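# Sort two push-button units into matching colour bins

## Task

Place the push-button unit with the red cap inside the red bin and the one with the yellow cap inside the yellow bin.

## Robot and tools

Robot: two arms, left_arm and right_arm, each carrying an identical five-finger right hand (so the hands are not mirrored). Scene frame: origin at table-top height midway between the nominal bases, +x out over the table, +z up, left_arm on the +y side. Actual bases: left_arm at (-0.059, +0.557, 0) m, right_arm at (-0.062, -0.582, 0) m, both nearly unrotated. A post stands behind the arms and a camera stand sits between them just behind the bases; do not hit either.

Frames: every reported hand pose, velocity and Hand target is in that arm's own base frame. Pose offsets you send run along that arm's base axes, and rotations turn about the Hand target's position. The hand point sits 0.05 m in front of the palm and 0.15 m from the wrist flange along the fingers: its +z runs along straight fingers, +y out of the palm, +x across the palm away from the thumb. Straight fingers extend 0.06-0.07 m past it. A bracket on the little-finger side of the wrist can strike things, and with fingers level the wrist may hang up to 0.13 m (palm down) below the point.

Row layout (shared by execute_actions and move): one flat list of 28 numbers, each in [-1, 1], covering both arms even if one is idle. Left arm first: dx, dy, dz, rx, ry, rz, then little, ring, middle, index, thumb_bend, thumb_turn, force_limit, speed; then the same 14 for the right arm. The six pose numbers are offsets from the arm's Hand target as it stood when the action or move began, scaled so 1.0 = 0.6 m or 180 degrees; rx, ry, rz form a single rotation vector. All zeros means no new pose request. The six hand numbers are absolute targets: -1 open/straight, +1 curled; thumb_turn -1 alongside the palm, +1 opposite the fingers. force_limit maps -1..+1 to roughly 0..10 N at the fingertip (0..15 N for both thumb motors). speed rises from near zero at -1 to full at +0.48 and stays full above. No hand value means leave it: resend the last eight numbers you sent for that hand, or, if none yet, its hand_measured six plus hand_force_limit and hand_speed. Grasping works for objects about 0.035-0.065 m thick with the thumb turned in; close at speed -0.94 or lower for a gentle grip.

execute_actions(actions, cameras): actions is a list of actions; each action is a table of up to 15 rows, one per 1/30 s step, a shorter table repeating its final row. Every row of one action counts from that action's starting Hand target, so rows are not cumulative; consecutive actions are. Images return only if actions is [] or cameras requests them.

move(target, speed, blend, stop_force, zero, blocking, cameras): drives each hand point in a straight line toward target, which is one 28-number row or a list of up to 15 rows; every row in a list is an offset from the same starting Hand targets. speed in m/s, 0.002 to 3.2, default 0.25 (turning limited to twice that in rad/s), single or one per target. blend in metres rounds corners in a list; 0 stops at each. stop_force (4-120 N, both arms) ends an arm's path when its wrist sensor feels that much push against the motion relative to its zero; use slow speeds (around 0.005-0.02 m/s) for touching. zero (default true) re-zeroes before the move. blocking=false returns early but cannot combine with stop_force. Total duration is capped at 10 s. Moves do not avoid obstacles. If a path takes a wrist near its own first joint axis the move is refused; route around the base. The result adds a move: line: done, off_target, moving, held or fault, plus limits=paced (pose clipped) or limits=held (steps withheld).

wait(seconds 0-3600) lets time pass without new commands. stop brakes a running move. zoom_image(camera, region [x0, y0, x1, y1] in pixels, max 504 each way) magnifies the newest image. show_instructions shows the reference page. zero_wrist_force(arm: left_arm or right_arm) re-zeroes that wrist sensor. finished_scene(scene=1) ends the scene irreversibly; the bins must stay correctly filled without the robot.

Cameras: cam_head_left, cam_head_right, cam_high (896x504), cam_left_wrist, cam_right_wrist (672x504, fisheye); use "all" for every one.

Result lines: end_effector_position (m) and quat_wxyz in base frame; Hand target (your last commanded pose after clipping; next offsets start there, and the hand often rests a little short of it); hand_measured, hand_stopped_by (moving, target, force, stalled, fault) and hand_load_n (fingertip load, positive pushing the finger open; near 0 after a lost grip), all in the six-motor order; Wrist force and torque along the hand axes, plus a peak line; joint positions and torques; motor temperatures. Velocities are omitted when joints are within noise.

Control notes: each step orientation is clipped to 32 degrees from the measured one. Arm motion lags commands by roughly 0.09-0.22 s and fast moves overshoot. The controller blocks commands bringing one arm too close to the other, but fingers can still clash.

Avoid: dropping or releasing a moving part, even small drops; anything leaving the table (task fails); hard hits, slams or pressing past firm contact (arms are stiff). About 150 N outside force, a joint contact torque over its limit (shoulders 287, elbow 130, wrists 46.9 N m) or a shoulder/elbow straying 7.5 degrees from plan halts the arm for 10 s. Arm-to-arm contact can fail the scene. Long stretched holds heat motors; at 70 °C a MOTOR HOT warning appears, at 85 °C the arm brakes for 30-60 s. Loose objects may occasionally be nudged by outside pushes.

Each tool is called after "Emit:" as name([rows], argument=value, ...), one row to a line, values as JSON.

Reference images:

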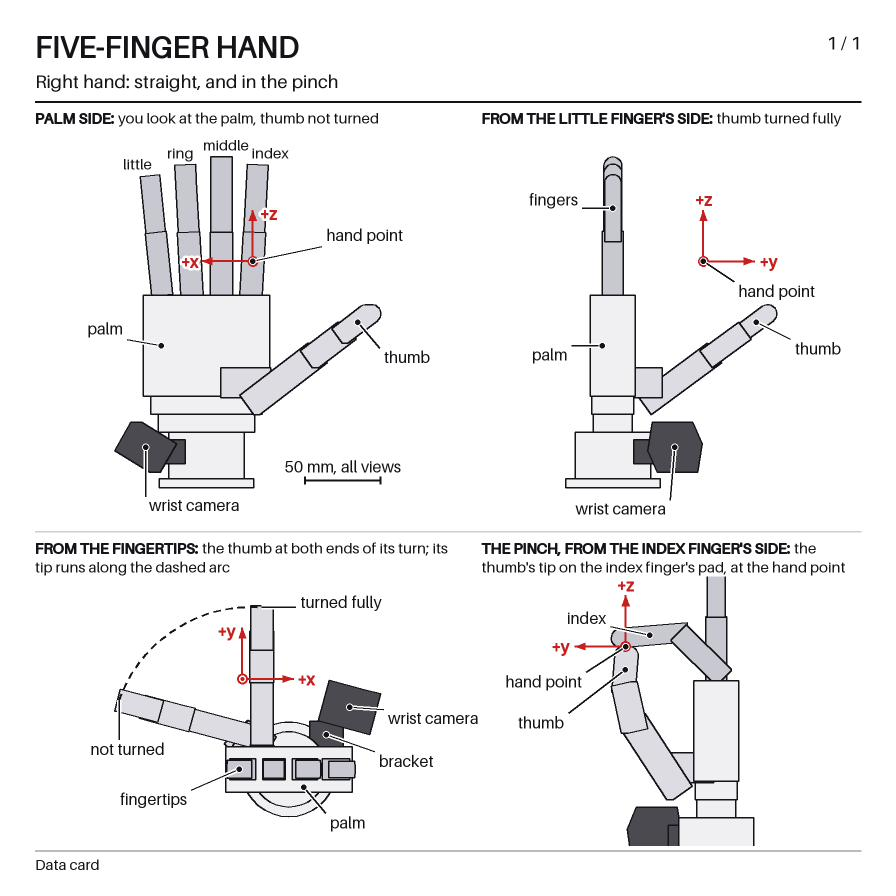

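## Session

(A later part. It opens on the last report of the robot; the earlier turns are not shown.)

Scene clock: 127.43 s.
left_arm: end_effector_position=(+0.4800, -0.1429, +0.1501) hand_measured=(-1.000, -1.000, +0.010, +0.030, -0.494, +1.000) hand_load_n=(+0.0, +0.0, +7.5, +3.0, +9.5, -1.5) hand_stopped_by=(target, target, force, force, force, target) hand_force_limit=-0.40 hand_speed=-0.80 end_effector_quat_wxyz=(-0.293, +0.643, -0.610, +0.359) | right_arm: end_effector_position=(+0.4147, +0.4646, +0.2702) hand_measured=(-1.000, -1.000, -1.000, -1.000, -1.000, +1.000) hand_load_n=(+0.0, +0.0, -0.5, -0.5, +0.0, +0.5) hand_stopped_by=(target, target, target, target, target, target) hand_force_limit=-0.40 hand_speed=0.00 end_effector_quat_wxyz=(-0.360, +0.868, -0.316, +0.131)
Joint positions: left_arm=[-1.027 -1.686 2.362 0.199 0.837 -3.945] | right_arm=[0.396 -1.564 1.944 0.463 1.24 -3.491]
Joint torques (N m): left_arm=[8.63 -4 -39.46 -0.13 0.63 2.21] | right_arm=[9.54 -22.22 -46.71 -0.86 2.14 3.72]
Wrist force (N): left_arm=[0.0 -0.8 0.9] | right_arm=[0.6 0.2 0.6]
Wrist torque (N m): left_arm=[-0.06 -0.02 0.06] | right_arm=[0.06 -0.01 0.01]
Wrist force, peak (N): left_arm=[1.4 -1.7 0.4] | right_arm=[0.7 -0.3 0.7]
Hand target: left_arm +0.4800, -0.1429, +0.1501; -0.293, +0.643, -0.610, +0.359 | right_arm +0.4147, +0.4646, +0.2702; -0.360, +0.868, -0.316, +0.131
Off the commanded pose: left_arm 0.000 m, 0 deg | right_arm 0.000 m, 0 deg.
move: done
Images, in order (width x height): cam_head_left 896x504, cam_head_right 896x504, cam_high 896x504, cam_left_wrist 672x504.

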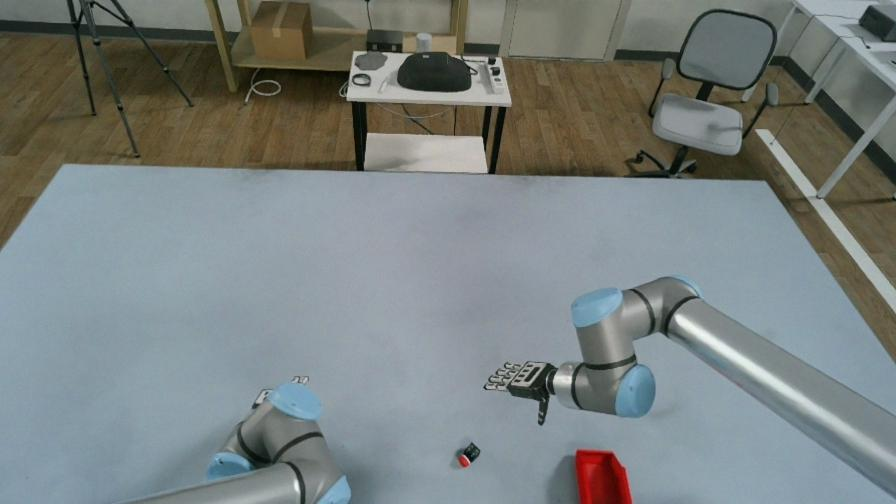

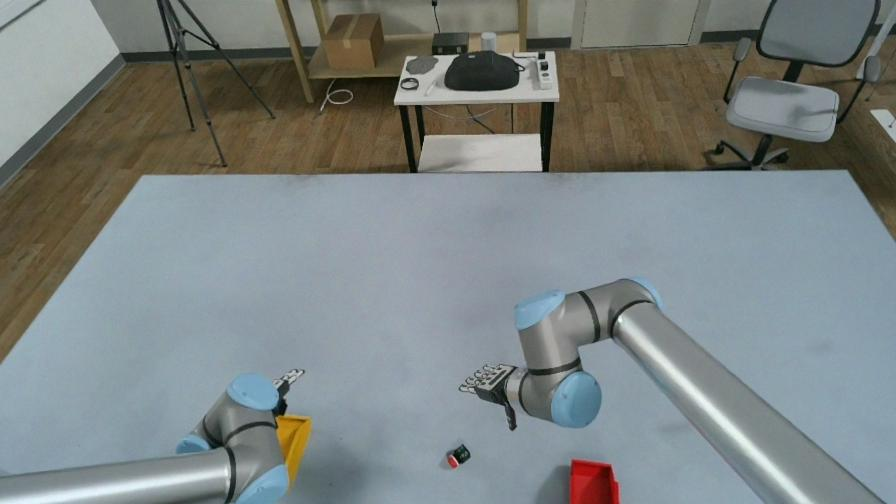

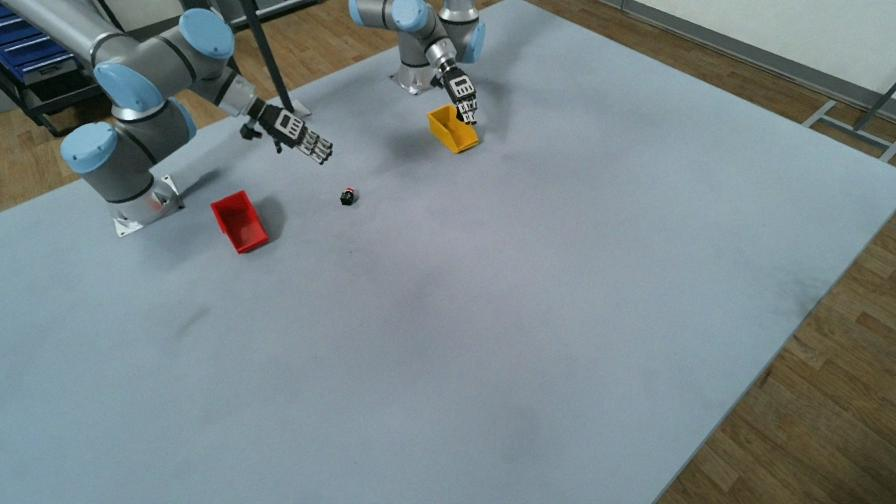

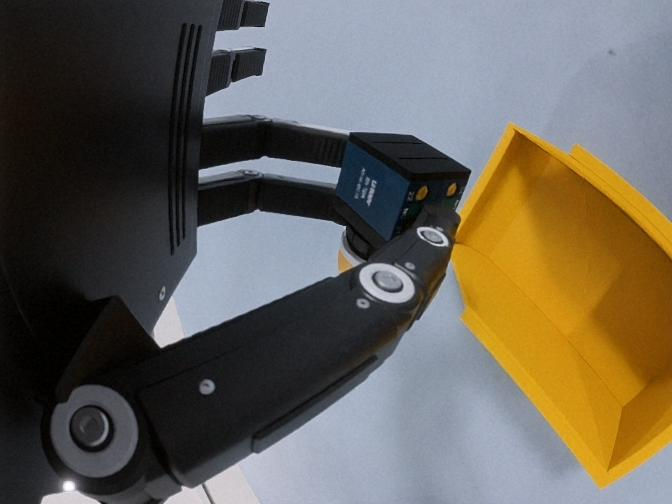

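Emit:
move(target=[-0.0417,-0.0083,-0.125,0,0,0,-1,-1,0.4,0.4,-0.1,1,-0.4,-0.8, 0,0,0,0,0,0,-1,-1,-1,-1,-1,1,-0.4,0], speed=0.08, cameras=["cam_left_wrist","cam_high","cam_head_right"])

Emit:
zoom_image(camera="cam_high", region=[380, 60, 520, 180])

Emit:
zoom_image(camera="cam_left_wrist", region=[190, 0, 672, 480])

Scene clock: 133.50 s.
left_arm: end_effector_position=(+0.4550, -0.1479, +0.0753) hand_measured=(-1.000, -1.000, +0.010, +0.030, -0.494, +1.000) hand_load_n=(+0.0, +0.0, +7.5, +3.0, +9.0, -1.5) hand_stopped_by=(target, target, force, force, force, target) hand_force_limit=-0.40 hand_speed=-0.80 end_effector_quat_wxyz=(-0.293, +0.643, -0.610, +0.359) | right_arm: end_effector_position=(+0.4147, +0.4646, +0.2702) hand_measured=(-1.000, -1.000, -1.000, -1.000, -1.000, +1.000) hand_load_n=(+0.0, +0.0, +0.0, +0.0, +0.0, -0.5) hand_stopped_by=(target, target, target, target, target, target) hand_force_limit=-0.40 hand_speed=0.00 end_effector_quat_wxyz=(-0.360, +0.868, -0.316, +0.131)
Joint positions: left_arm=[-1.117 -1.577 2.464 0.056 0.782 -4.042] | right_arm=[0.396 -1.564 1.944 0.463 1.24 -3.491]
Joint torques (N m): left_arm=[-11.06 -8.46 -15.71 0.1 -3.61 -2.19] | right_arm=[10.34 -23.6 -46.47 -0.84 2.39 3.61]
Wrist force (N): left_arm=[0.0 -1.1 0.6] | right_arm=[0.2 -0.1 0.8]
Wrist torque (N m): left_arm=[-0.09 -0.02 0.04] | right_arm=[0.00 0.05 -0.03]
Wrist force, peak (N): left_arm=[0.2 -1.8 0.5] | right_arm=[0.6 -0.3 0.9]
Hand target: left_arm +0.4549, -0.1479, +0.0751; -0.293, +0.643, -0.610, +0.359 | right_arm +0.4147, +0.4646, +0.2702; -0.360, +0.868, -0.316, +0.131
Off the commanded pose: left_arm 0.000 m, 0 deg | right_arm 0.000 m, 0 deg.
move: done
Images, in order (width x height): cam_head_right 896x504, cam_high 896x504, cam_left_wrist 672x504.

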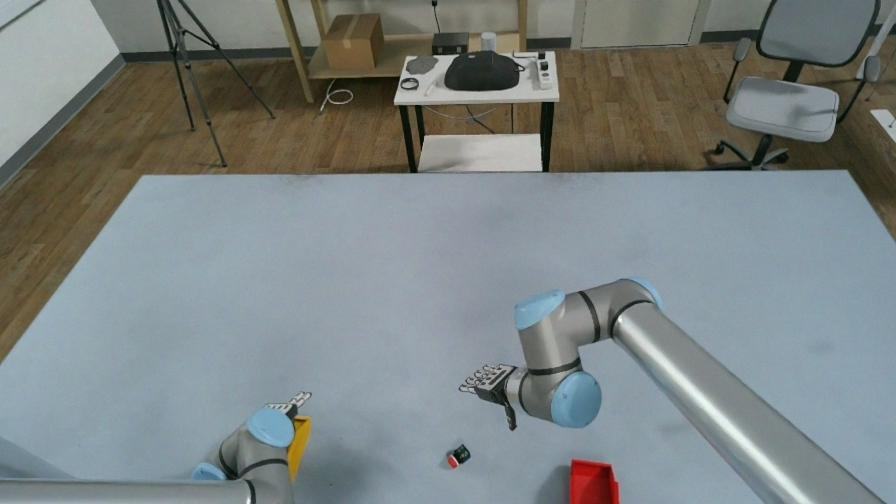

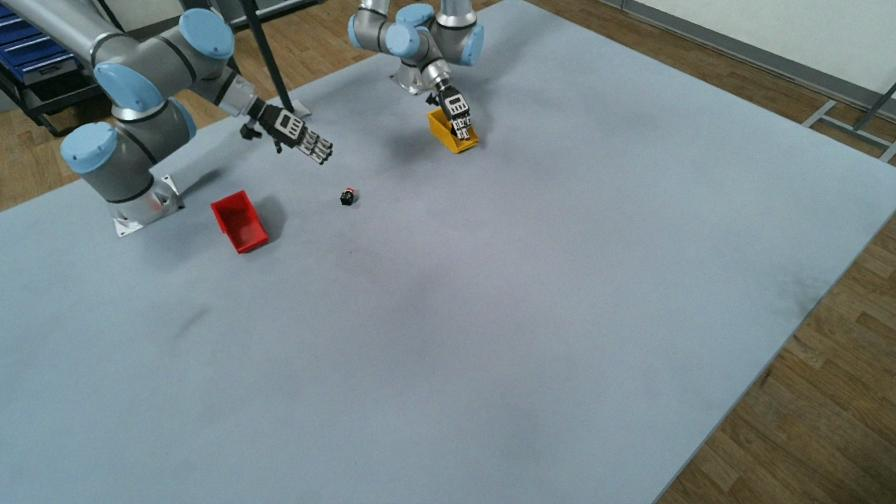

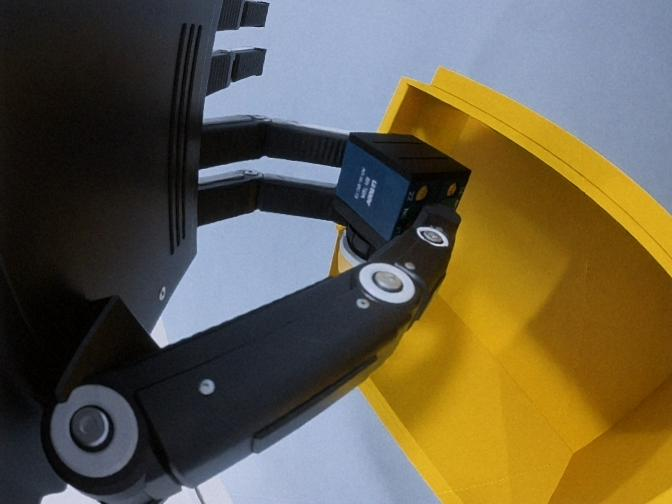

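Scaled by 3.600 from the camera's image (finer frame: 1280x720).

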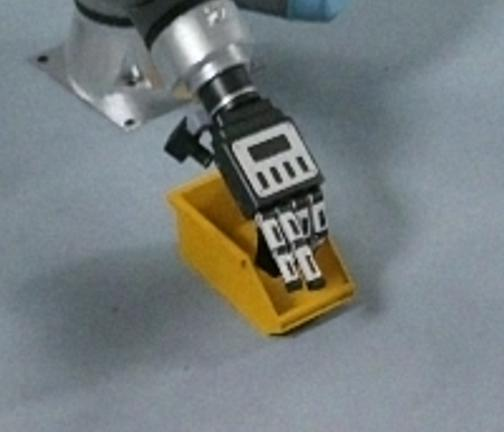

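Scaled by 1.046 from the camera's image (finer frame: 960x720).

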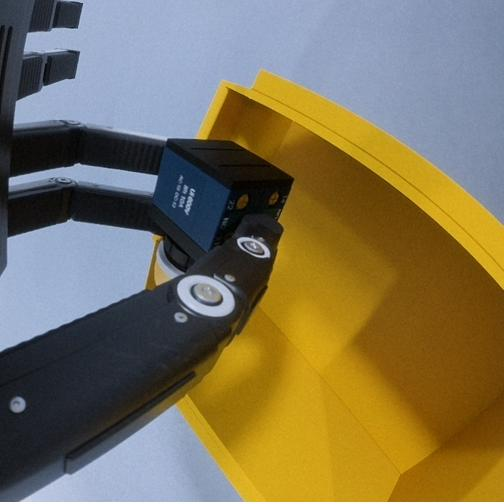

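Emit:
move(target=[-0.0117,0,-0.0517,0,0,0,-1,-1,0.4,0.4,-0.1,1,-0.4,-0.8, 0,0,0,0,0,0,-1,-1,-1,-1,-1,1,-0.4,0], speed=0.03, stop_force=5, cameras=["cam_left_wrist","cam_high","cam_head_right"])

Emit:
zoom_image(camera="cam_high", region=[380, 60, 520, 180])

Emit:
zoom_image(camera="cam_left_wrist", region=[190, 0, 672, 480])

Scene clock: 137.07 s.
left_arm: end_effector_position=(+0.4479, -0.1479, +0.0441) hand_measured=(-1.000, -1.000, +0.010, +0.030, -0.494, +1.000) hand_load_n=(+0.0, +0.0, +7.5, +3.0, +9.0, -1.5) hand_stopped_by=(target, target, force, force, force, target) hand_force_limit=-0.40 hand_speed=-0.80 end_effector_quat_wxyz=(-0.293, +0.643, -0.610, +0.359) | right_arm: end_effector_position=(+0.4147, +0.4646, +0.2702) hand_measured=(-1.000, -1.000, -1.000, -1.000, -1.000, +1.000) hand_load_n=(+0.0, +0.0, +0.0, +0.0, +0.0, +0.0) hand_stopped_by=(target, target, target, target, target, target) hand_force_limit=-0.40 hand_speed=0.00 end_effector_quat_wxyz=(-0.360, +0.868, -0.316, +0.131)
Joint positions: left_arm=[-1.142 -1.515 2.498 -0.018 0.767 -4.071] | right_arm=[0.396 -1.564 1.944 0.463 1.24 -3.491]
Joint torques (N m): left_arm=[-10.95 -7.88 -13.01 -0.06 -3.47 -2.93] | right_arm=[8.23 -24.08 -47.11 -0.88 1.71 3.13]
Wrist force (N): left_arm=[0.0 -1.1 0.6] | right_arm=[0.3 0.1 0.8]
Wrist torque (N m): left_arm=[-0.13 -0.03 0.09] | right_arm=[0.04 0.04 -0.01]
Wrist force, peak (N): left_arm=[-0.3 -1.6 0.6] | right_arm=[0.5 0.0 1.0]
Hand target: left_arm +0.4479, -0.1479, +0.0441; -0.293, +0.643, -0.610, +0.359 | right_arm +0.4147, +0.4646, +0.2702; -0.360, +0.868, -0.316, +0.131
Off the commanded pose: left_arm 0.000 m, 0 deg | right_arm 0.000 m, 0 deg.
move: done
Images, in order (width x height): cam_head_right 896x504, cam_high 896x504, cam_left_wrist 672x504.

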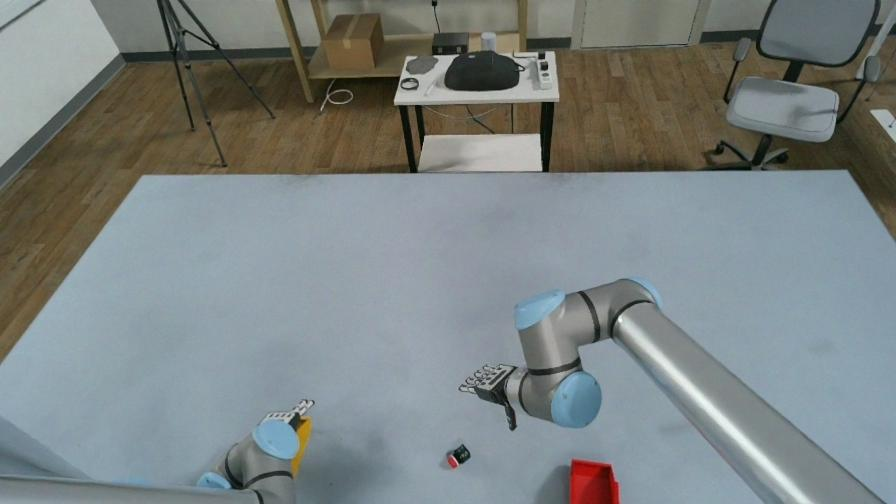

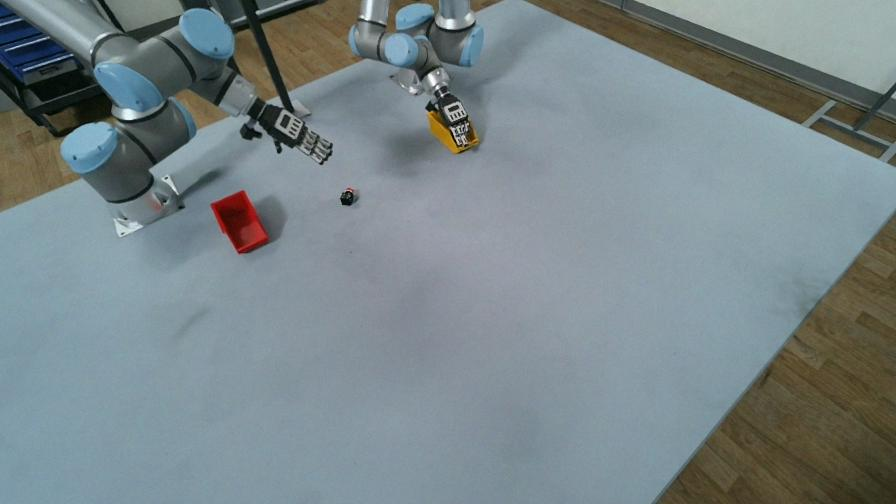

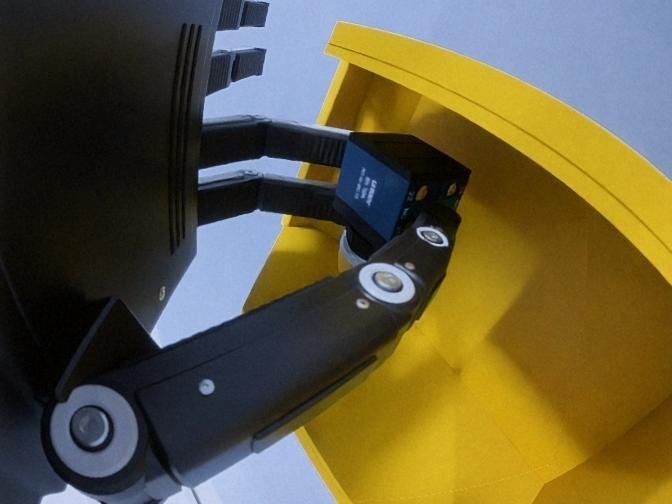

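Scaled by 3.600 from the camera's image (finer frame: 1280x720).

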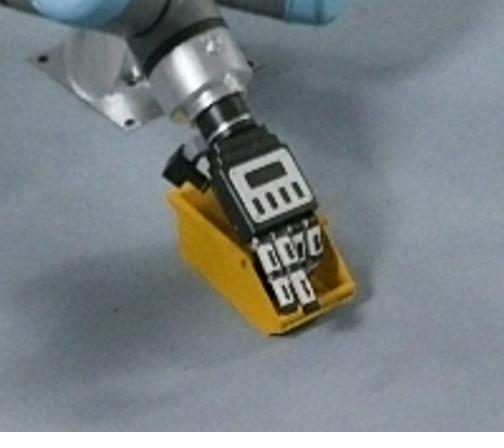

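Scaled by 1.046 from the camera's image (finer frame: 960x720).

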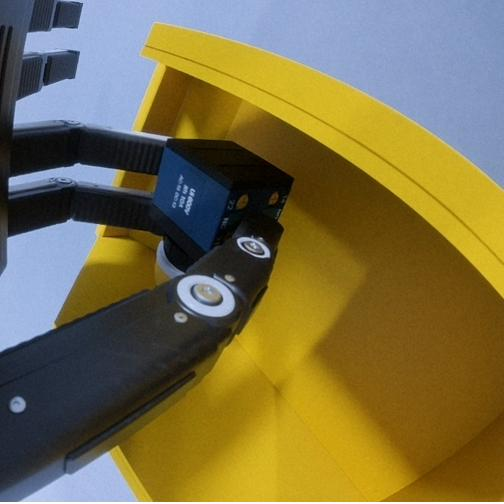

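Emit:
move(target=[0,0,-0.02,0,0,0,-1,-1,0.4,0.4,-0.1,1,-0.4,-0.8, 0,0,0,0,0,0,-1,-1,-1,-1,-1,1,-0.4,0], speed=0.01, stop_force=4, cameras=["cam_left_wrist","cam_high"])

Emit:
zoom_image(camera="cam_left_wrist", region=[190, 0, 672, 480])

Scene clock: 140.20 s.
left_arm: end_effector_position=(+0.4479, -0.1479, +0.0321) hand_measured=(-1.000, -1.000, +0.010, +0.030, -0.494, +1.000) hand_load_n=(+0.0, -0.5, +6.5, +4.0, +9.5, -3.0) hand_stopped_by=(target, target, force, force, force, target) hand_force_limit=-0.40 hand_speed=-0.80 end_effector_quat_wxyz=(-0.293, +0.643, -0.610, +0.359) | right_arm: end_effector_position=(+0.4147, +0.4646, +0.2702) hand_measured=(-1.000, -1.000, -1.000, -1.000, -1.000, +1.000) hand_load_n=(+0.0, +0.0, +0.0, +0.0, +0.0, +0.0) hand_stopped_by=(target, target, target, target, target, target) hand_force_limit=-0.40 hand_speed=0.00 end_effector_quat_wxyz=(-0.360, +0.868, -0.316, +0.131)
Joint positions: left_arm=[-1.142 -1.488 2.505 -0.053 0.767 -4.071] | right_arm=[0.396 -1.564 1.944 0.463 1.24 -3.491]
Joint torques (N m): left_arm=[1.67 -10.01 -10.27 -0.01 -1.22 1.15] | right_arm=[5.1 -22.54 -46.22 -0.76 1.89 3.48]
Wrist force (N): left_arm=[0.7 -3.3 -0.6] | right_arm=[0.4 0.0 0.5]
Wrist torque (N m): left_arm=[-0.16 0.03 0.06] | right_arm=[0.04 0.04 -0.01]
Wrist force, peak (N): left_arm=[0.8 -3.7 -0.5] | right_arm=[0.6 -0.4 0.8]
Hand target: left_arm +0.4479, -0.1479, +0.0321; -0.293, +0.643, -0.610, +0.359 | right_arm +0.4147, +0.4646, +0.2702; -0.360, +0.868, -0.316, +0.131
Off the commanded pose: left_arm 0.000 m, 0 deg | right_arm 0.000 m, 0 deg.
move: done
Images, in order (width x height): cam_high 896x504, cam_left_wrist 672x504.

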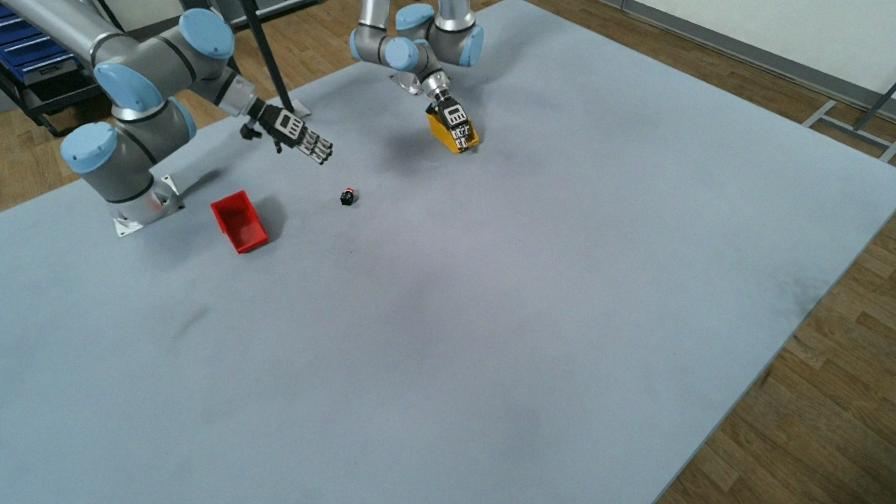

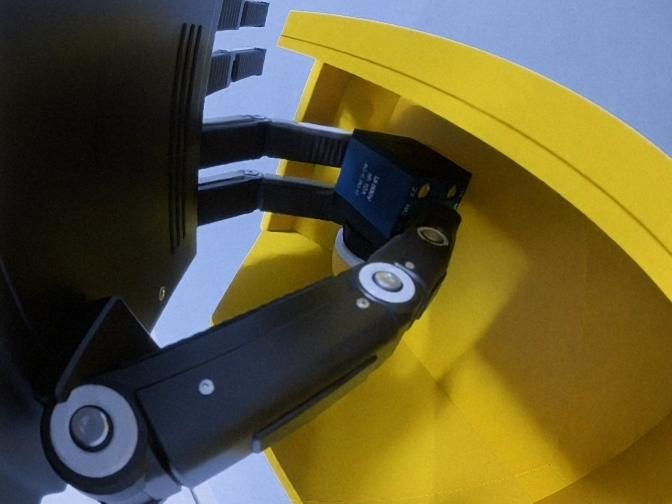

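Scaled by 1.046 from the camera's image (finer frame: 960x720).

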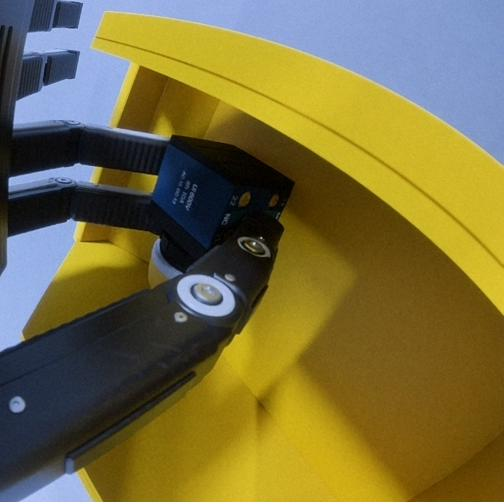

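Emit:
move(target=[0,0,0,0.0167,0,0,-1,-1,0.4,0.4,-0.1,1,-0.4,-0.8, 0,0,0,0,0,0,-1,-1,-1,-1,-1,1,-0.4,0], speed=0.05)

Emit:
move(target=[0,0,0,0,0,0,-1,-1,-0.2,-0.2,-0.65,1,-0.4,-0.75, 0,0,0,0,0,0,-1,-1,-1,-1,-1,1,-0.4,0], speed=0.05, cameras=["cam_left_wrist","cam_high"])

Emit:
zoom_image(camera="cam_left_wrist", region=[190, 0, 672, 480])

Scene clock: 143.03 s.
left_arm: end_effector_position=(+0.4479, -0.1479, +0.0321) hand_measured=(-1.000, -1.000, +0.010, +0.030, -0.494, +1.000) hand_load_n=(+0.0, +0.0, +6.5, +4.5, +10.0, -2.5) hand_stopped_by=(target, target, force, force, force, target) hand_force_limit=-0.40 hand_speed=-0.80 end_effector_quat_wxyz=(-0.310, +0.635, -0.619, +0.343) | right_arm: end_effector_position=(+0.4147, +0.4646, +0.2702) hand_measured=(-1.000, -1.000, -1.000, -1.000, -1.000, +1.000) hand_load_n=(+0.0, +0.0, +0.0, +0.0, +0.0, +0.0) hand_stopped_by=(target, target, target, target, target, target) hand_force_limit=-0.40 hand_speed=0.00 end_effector_quat_wxyz=(-0.360, +0.868, -0.316, +0.131)
Joint positions: left_arm=[-1.159 -1.46 2.491 -0.017 0.74 -4.075] | right_arm=[0.396 -1.564 1.944 0.463 1.24 -3.491]
Joint torques (N m): left_arm=[-9.12 -11.81 -28.72 4.99 -3.47 -2.61] | right_arm=[9.59 -23.42 -45.51 -0.31 2.12 3.53]
Wrist force (N): left_arm=[0.2 -1.4 0.9] | right_arm=[0.5 -0.1 0.6]
Wrist torque (N m): left_arm=[-0.17 -0.09 0.11] | right_arm=[0.01 0.01 -0.01]
Wrist force, peak (N): left_arm=[1.0 -3.7 -0.4] | right_arm=[0.4 0.1 0.9]
Hand target: left_arm +0.4479, -0.1479, +0.0321; -0.310, +0.635, -0.619, +0.343 | right_arm +0.4147, +0.4646, +0.2702; -0.360, +0.868, -0.316, +0.131
Off the commanded pose: left_arm 0.000 m, 0 deg | right_arm 0.000 m, 0 deg.
move: done

Scene clock: 143.73 s.
left_arm: end_effector_position=(+0.4479, -0.1479, +0.0321) hand_measured=(-1.000, -1.000, -0.200, -0.200, -0.650, +1.000) hand_load_n=(-0.5, +0.0, +0.0, +0.0, +0.0, +0.0) hand_stopped_by=(target, target, target, target, target, target) hand_force_limit=-0.40 hand_speed=-0.75 end_effector_quat_wxyz=(-0.310, +0.635, -0.619, +0.343) | right_arm: end_effector_position=(+0.4147, +0.4646, +0.2702) hand_measured=(-1.000, -1.000, -1.000, -1.000, -1.000, +1.000) hand_load_n=(+0.0, +0.0, +0.0, +0.0, +0.0, +0.0) hand_stopped_by=(target, target, target, target, target, target) hand_force_limit=-0.40 hand_speed=0.00 end_effector_quat_wxyz=(-0.360, +0.868, -0.316, +0.131)
Joint positions: left_arm=[-1.159 -1.46 2.491 -0.017 0.74 -4.075] | right_arm=[0.396 -1.564 1.944 0.463 1.24 -3.491]
Joint torques (N m): left_arm=[-10.58 -12.36 -28.33 4.59 -3.38 -2.68] | right_arm=[8.54 -25.07 -47.05 -0.77 1.84 3.75]
Wrist force (N): left_arm=[0.1 -1.9 0.5] | right_arm=[0.3 -0.2 0.9]
Wrist torque (N m): left_arm=[-0.19 -0.07 0.09] | right_arm=[-0.02 0.04 -0.02]
Wrist force, peak (N): left_arm=[0.1 -1.9 0.5] | right_arm=[0.5 -0.1 0.9]
Hand target: left_arm +0.4479, -0.1479, +0.0321; -0.310, +0.635, -0.619, +0.343 | right_arm +0.4147, +0.4646, +0.2702; -0.360, +0.868, -0.316, +0.131
Off the commanded pose: left_arm 0.000 m, 0 deg | right_arm 0.000 m, 0 deg.
move: done
Images, in order (width x height): cam_high 896x504, cam_left_wrist 672x504.

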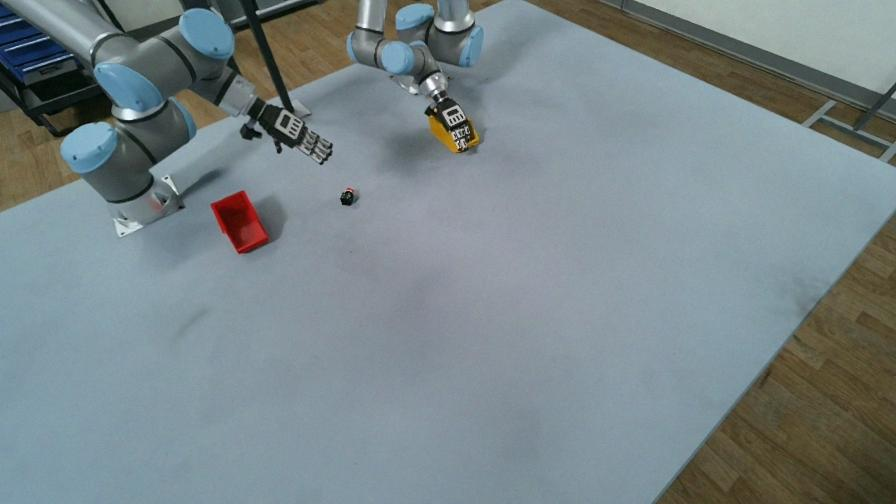

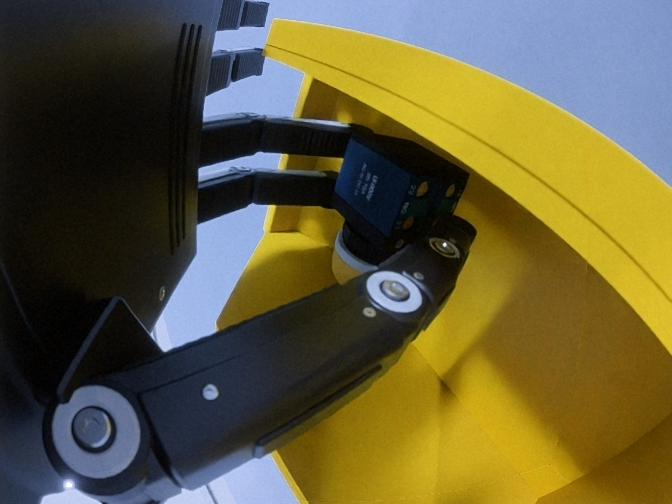

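Scaled by 1.046 from the camera's image (finer frame: 960x720).

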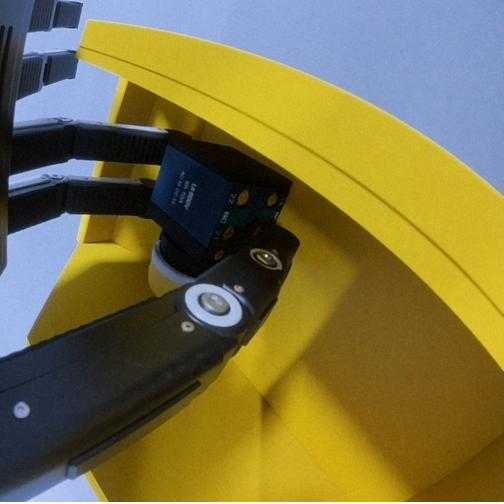

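Emit:
move([
  [0,0,0.08,0,0,0,-1,-1,-0.2,-0.2,-0.65,1,-0.4,-0.75, 0,0,0,0,0,0,-1,-1,-1,-1,-1,1,-0.4,0],
  [0,0,0.35,0,0,0,-1,-1,-0.2,-0.2,-0.65,1,-0.4,-0.75, 0,0,0,0,0,0,-1,-1,-1,-1,-1,1,-0.4,0],
], speed=[0.06,0.2], blend=0.01, cameras=["cam_left_wrist","cam_high","cam_right_wrist"])

Emit:
zoom_image(camera="cam_high", region=[380, 60, 520, 180])

Scene clock: 147.10 s.
left_arm: end_effector_position=(+0.4480, -0.1479, +0.2420) hand_measured=(-1.000, -1.000, -0.200, -0.200, -0.650, +1.000) hand_load_n=(+0.0, -0.5, +0.0, +0.0, +0.0, +0.0) hand_stopped_by=(target, target, target, target, target, target) hand_force_limit=-0.40 hand_speed=-0.75 end_effector_quat_wxyz=(-0.310, +0.635, -0.619, +0.343) | right_arm: end_effector_position=(+0.4147, +0.4646, +0.2702) hand_measured=(-1.000, -1.000, -1.000, -1.000, -1.000, +1.000) hand_load_n=(+0.0, +0.0, +0.0, +0.0, +0.0, +0.0) hand_stopped_by=(target, target, target, target, target, target) hand_force_limit=-0.40 hand_speed=0.00 end_effector_quat_wxyz=(-0.360, +0.868, -0.316, +0.131)
Joint positions: left_arm=[-1.159 -1.808 2.294 0.528 0.74 -4.075] | right_arm=[0.396 -1.564 1.944 0.463 1.24 -3.491]
Joint torques (N m): left_arm=[-11.55 -36.79 -44.97 4.68 -3.5 -2.8] | right_arm=[7.56 -26.39 -47.54 -0.36 1.72 3.61]
Wrist force (N): left_arm=[1.0 -2.0 0.4] | right_arm=[0.2 -0.1 0.4]
Wrist torque (N m): left_arm=[-0.19 -0.18 0.11] | right_arm=[0.02 0.07 -0.03]
Wrist force, peak (N): left_arm=[0.9 -2.5 -0.2] | right_arm=[0.6 -0.1 0.8]
Hand target: left_arm +0.4479, -0.1479, +0.2421; -0.310, +0.635, -0.619, +0.343 | right_arm +0.4147, +0.4646, +0.2702; -0.360, +0.868, -0.316, +0.131
Off the commanded pose: left_arm 0.000 m, 0 deg | right_arm 0.000 m, 0 deg.
move: done
Images, in order (width x height): cam_high 896x504, cam_left_wrist 672x504, cam_right_wrist 672x504.

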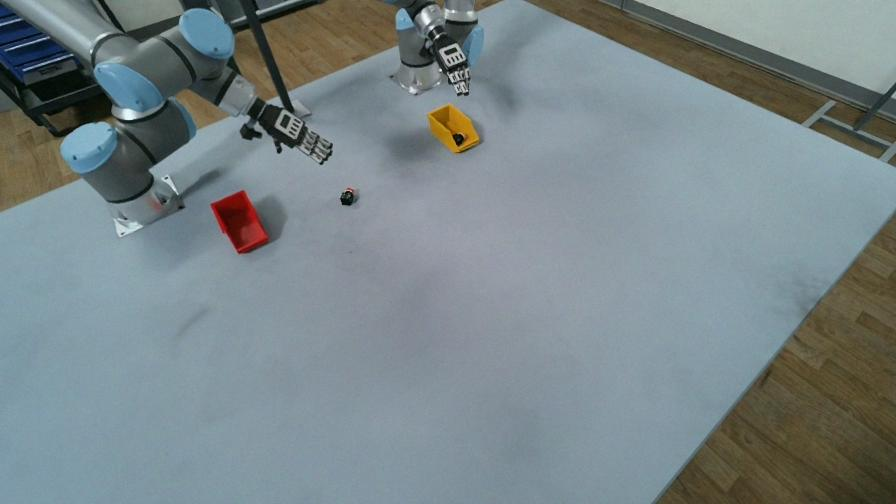

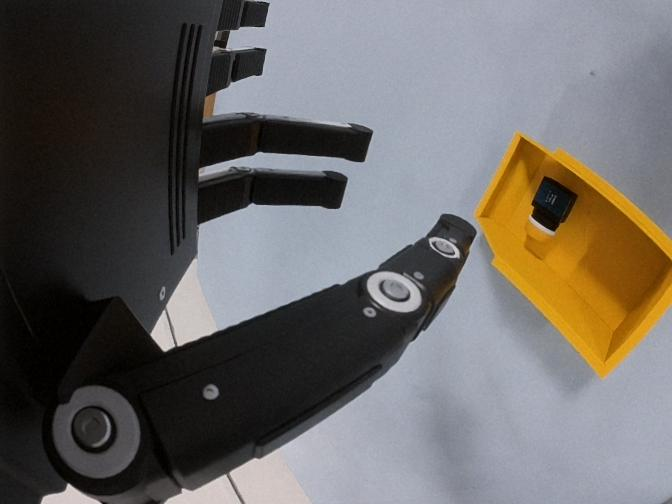

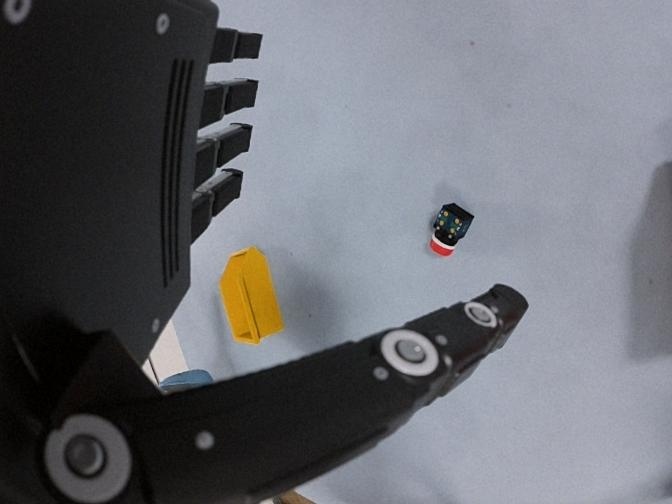

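Scaled by 3.600 from the camera's image (finer frame: 1280x720).

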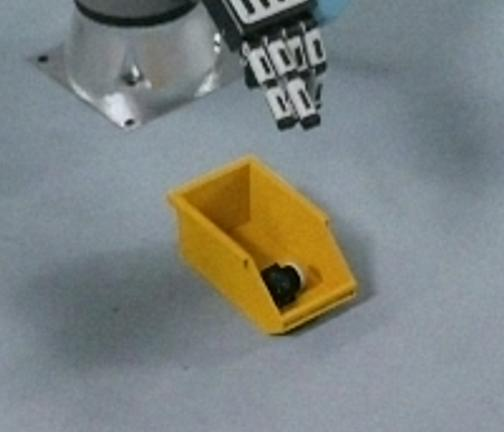

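Emit:
move(target=[0,0,0,0,0,0,-1,-1,-0.2,-0.2,-0.65,1,-0.4,-0.75, -0.03,0.169,-0.2,0.0425,-0.0358,-0.0,-1,-1,-0.4,-0.4,-0.75,1,-0.4,-0.2], speed=0.15, cameras=["cam_high","cam_right_wrist","cam_head_left"])

Emit:
zoom_image(camera="cam_right_wrist", region=[190, 0, 672, 400])

Scene clock: 152.50 s.
left_arm: end_effector_position=(+0.4479, -0.1479, +0.2421) hand_measured=(-1.000, -1.000, -0.200, -0.200, -0.650, +1.000) hand_load_n=(-0.5, +0.0, +0.0, +0.0, +0.0, +0.0) hand_stopped_by=(target, target, target, target, target, target) hand_force_limit=-0.40 hand_speed=-0.75 end_effector_quat_wxyz=(-0.310, +0.635, -0.619, +0.343) | right_arm: end_effector_position=(+0.3967, +0.5659, +0.1503) hand_measured=(-1.000, -1.000, -0.400, -0.400, -0.750, +1.000) hand_load_n=(+0.0, -0.5, +0.0, +0.0, +0.0, +0.0) hand_stopped_by=(target, target, target, target, target, target) hand_force_limit=-0.40 hand_speed=-0.20 end_effector_quat_wxyz=(-0.434, +0.833, -0.303, +0.158)
Joint positions: left_arm=[-1.159 -1.808 2.294 0.528 0.74 -4.075] | right_arm=[0.578 -1.434 2.067 -0.003 1.331 -3.313]
Joint torques (N m): left_arm=[-10.86 -36.44 -44.54 4.44 -3.57 -2.68] | right_arm=[13.42 -25.35 -21.72 -2.26 2.24 3.8]
Wrist force (N): left_arm=[0.9 -1.5 0.6] | right_arm=[-0.1 0.2 0.3]
Wrist torque (N m): left_arm=[-0.13 -0.17 0.13] | right_arm=[0.05 0.07 -0.05]
Wrist force, peak (N): left_arm=[1.1 -2.0 0.5] | right_arm=[-0.5 0.6 1.1]
Hand target: left_arm +0.4479, -0.1479, +0.2421; -0.310, +0.635, -0.619, +0.343 | right_arm +0.3967, +0.5660, +0.1502; -0.434, +0.833, -0.303, +0.158
Off the commanded pose: left_arm 0.000 m, 0 deg | right_arm 0.000 m, 0 deg.
move: done
Images, in order (width x height): cam_head_left 896x504, cam_high 896x504, cam_right_wrist 672x504.

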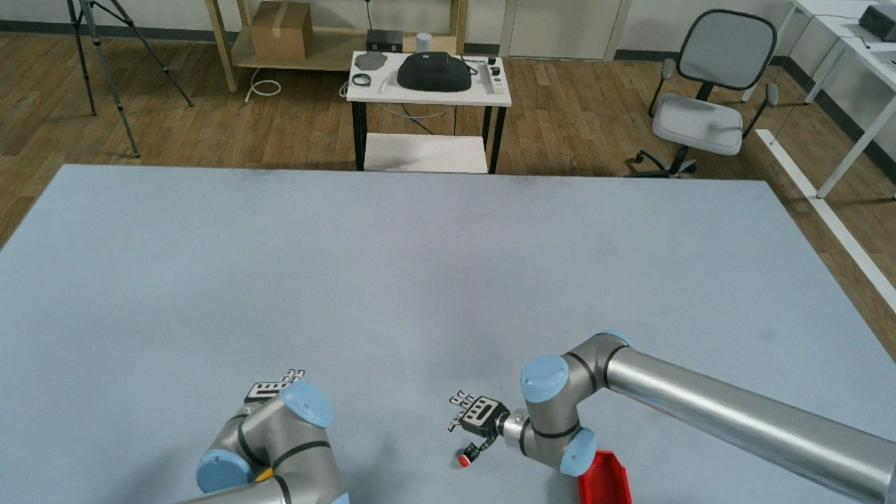

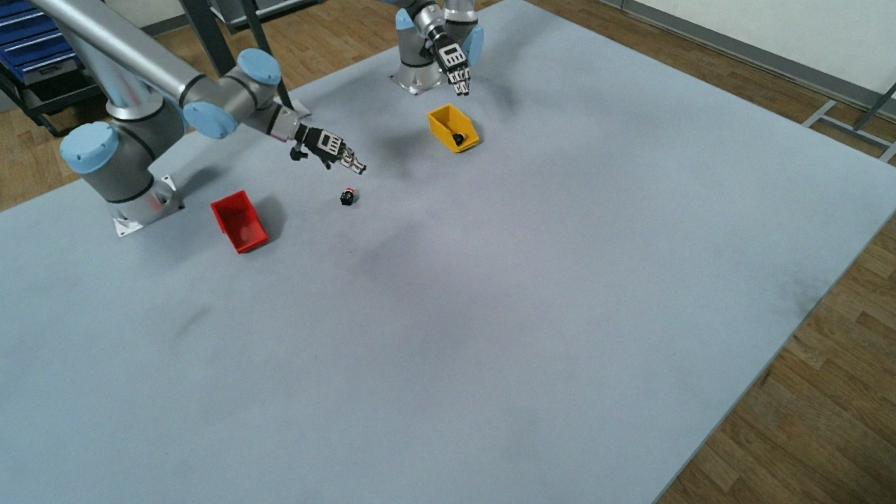

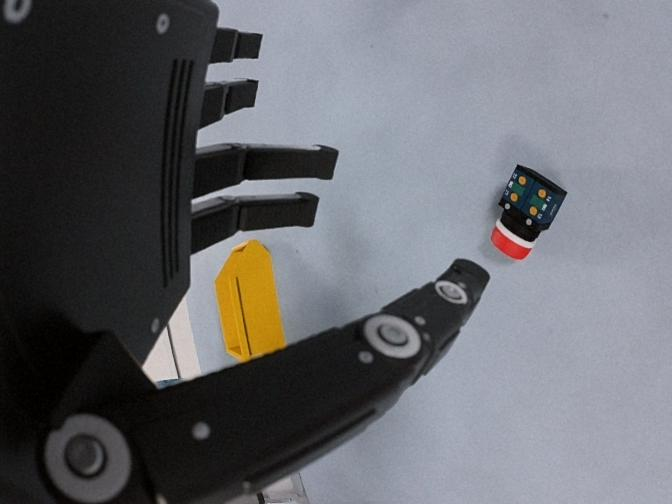

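Scaled by 1.046 from the camera's image (finer frame: 960x720).

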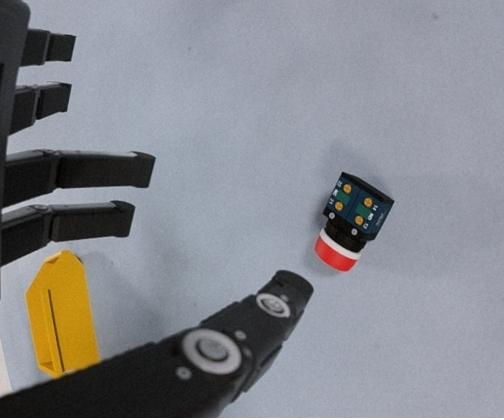

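Emit:
move(target=[0,0,0,0,0,0,-1,-1,-0.2,-0.2,-0.65,1,-0.4,-0.75, 0.021,-0.024,-0.133,0,0,0,-1,-1,-0.4,-0.4,-0.75,1,-0.4,-0.2], speed=0.12, cameras=["cam_high","cam_right_wrist","cam_head_left"])

Emit:
zoom_image(camera="cam_right_wrist", region=[190, 0, 672, 400])

Emit:
zoom_image(camera="cam_high", region=[260, 100, 420, 240])

Scene clock: 155.90 s.
left_arm: end_effector_position=(+0.4479, -0.1479, +0.2421) hand_measured=(-1.000, -1.000, -0.200, -0.200, -0.650, +1.000) hand_load_n=(+0.0, +0.0, +0.0, +0.0, +0.0, +0.0) hand_stopped_by=(target, target, target, target, target, target) hand_force_limit=-0.40 hand_speed=-0.75 end_effector_quat_wxyz=(-0.310, +0.635, -0.619, +0.343) | right_arm: end_effector_position=(+0.4093, +0.5516, +0.0705) hand_measured=(-1.000, -1.000, -0.400, -0.400, -0.750, +1.000) hand_load_n=(+0.0, +0.0, +0.0, +0.0, +0.0, +0.0) hand_stopped_by=(target, target, target, target, target, target) hand_force_limit=-0.40 hand_speed=-0.20 end_effector_quat_wxyz=(-0.434, +0.833, -0.303, +0.158)
Joint positions: left_arm=[-1.159 -1.808 2.294 0.528 0.74 -4.075] | right_arm=[0.538 -1.339 2.133 -0.158 1.299 -3.338]
Joint torques (N m): left_arm=[-10.88 -35.75 -44.64 4.63 -3.33 -2.91] | right_arm=[-8.1 -30.68 -17.02 -3.34 -3.54 -2.88]
Wrist force (N): left_arm=[1.1 -1.6 0.6] | right_arm=[0.3 -0.4 0.3]
Wrist torque (N m): left_arm=[-0.13 -0.20 0.13] | right_arm=[-0.07 0.03 0.14]
Wrist force, peak (N): left_arm=[1.1 -2.0 0.6] | right_arm=[0.3 0.5 0.8]
Hand target: left_arm +0.4479, -0.1479, +0.2421; -0.310, +0.635, -0.619, +0.343 | right_arm +0.4093, +0.5516, +0.0704; -0.434, +0.833, -0.303, +0.158
Off the commanded pose: left_arm 0.000 m, 0 deg | right_arm 0.000 m, 0 deg.
move: done
Images, in order (width x height): cam_head_left 896x504, cam_high 896x504, cam_right_wrist 672x504.

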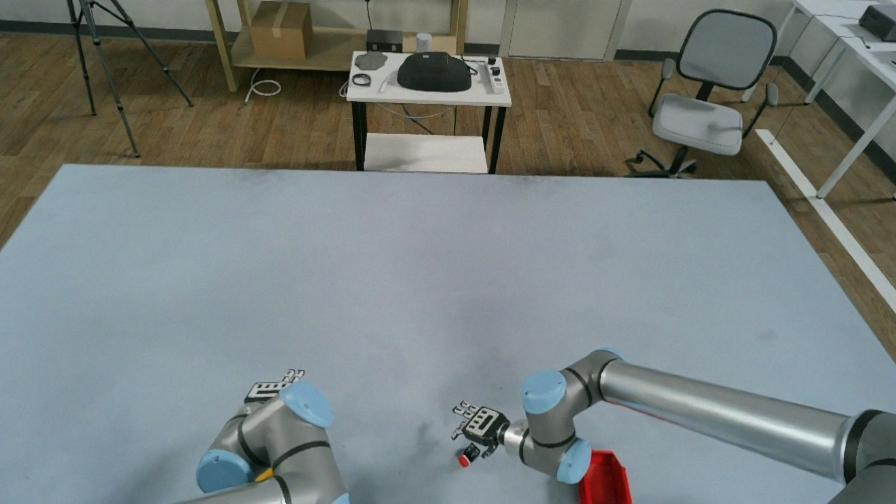

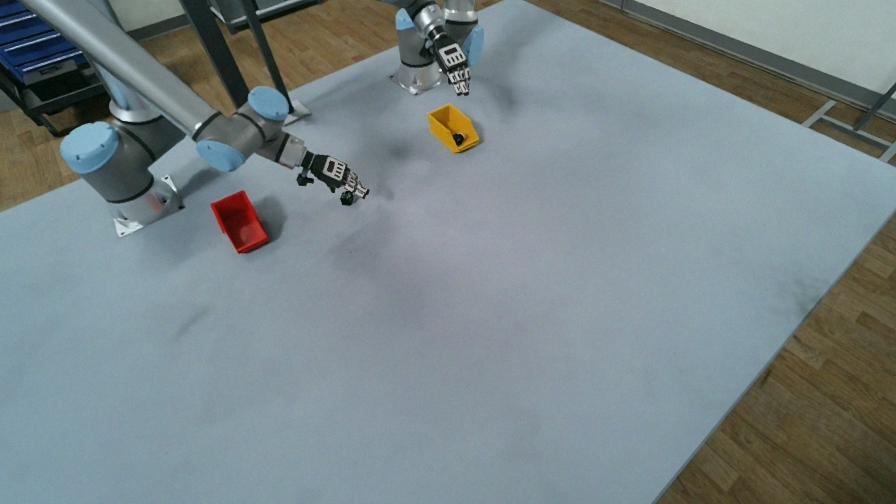

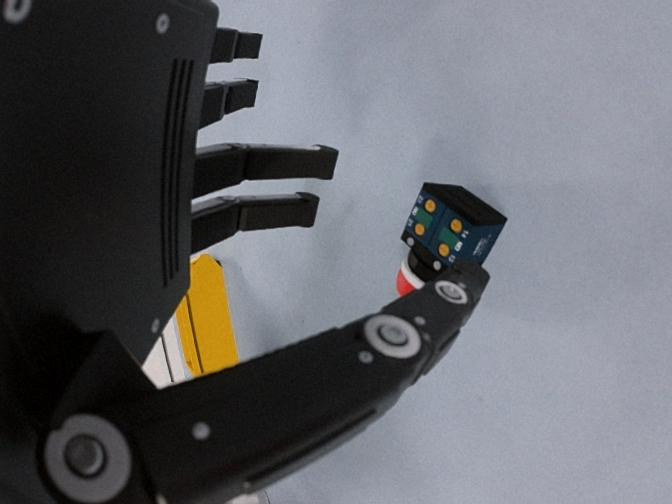

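Scaled by 1.046 from the camera's image (finer frame: 960x720).

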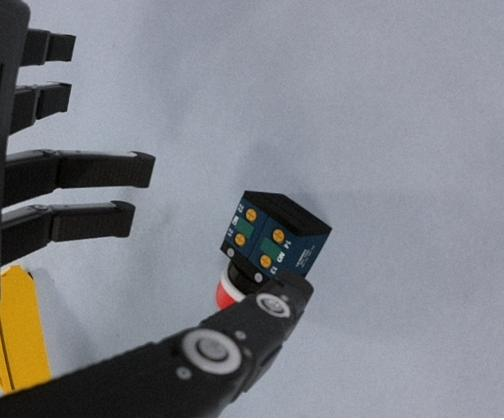

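Scaled by 3.150 from the camera's image (finer frame: 1280x720).

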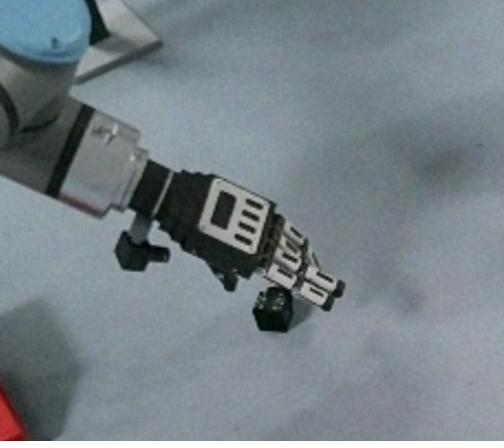

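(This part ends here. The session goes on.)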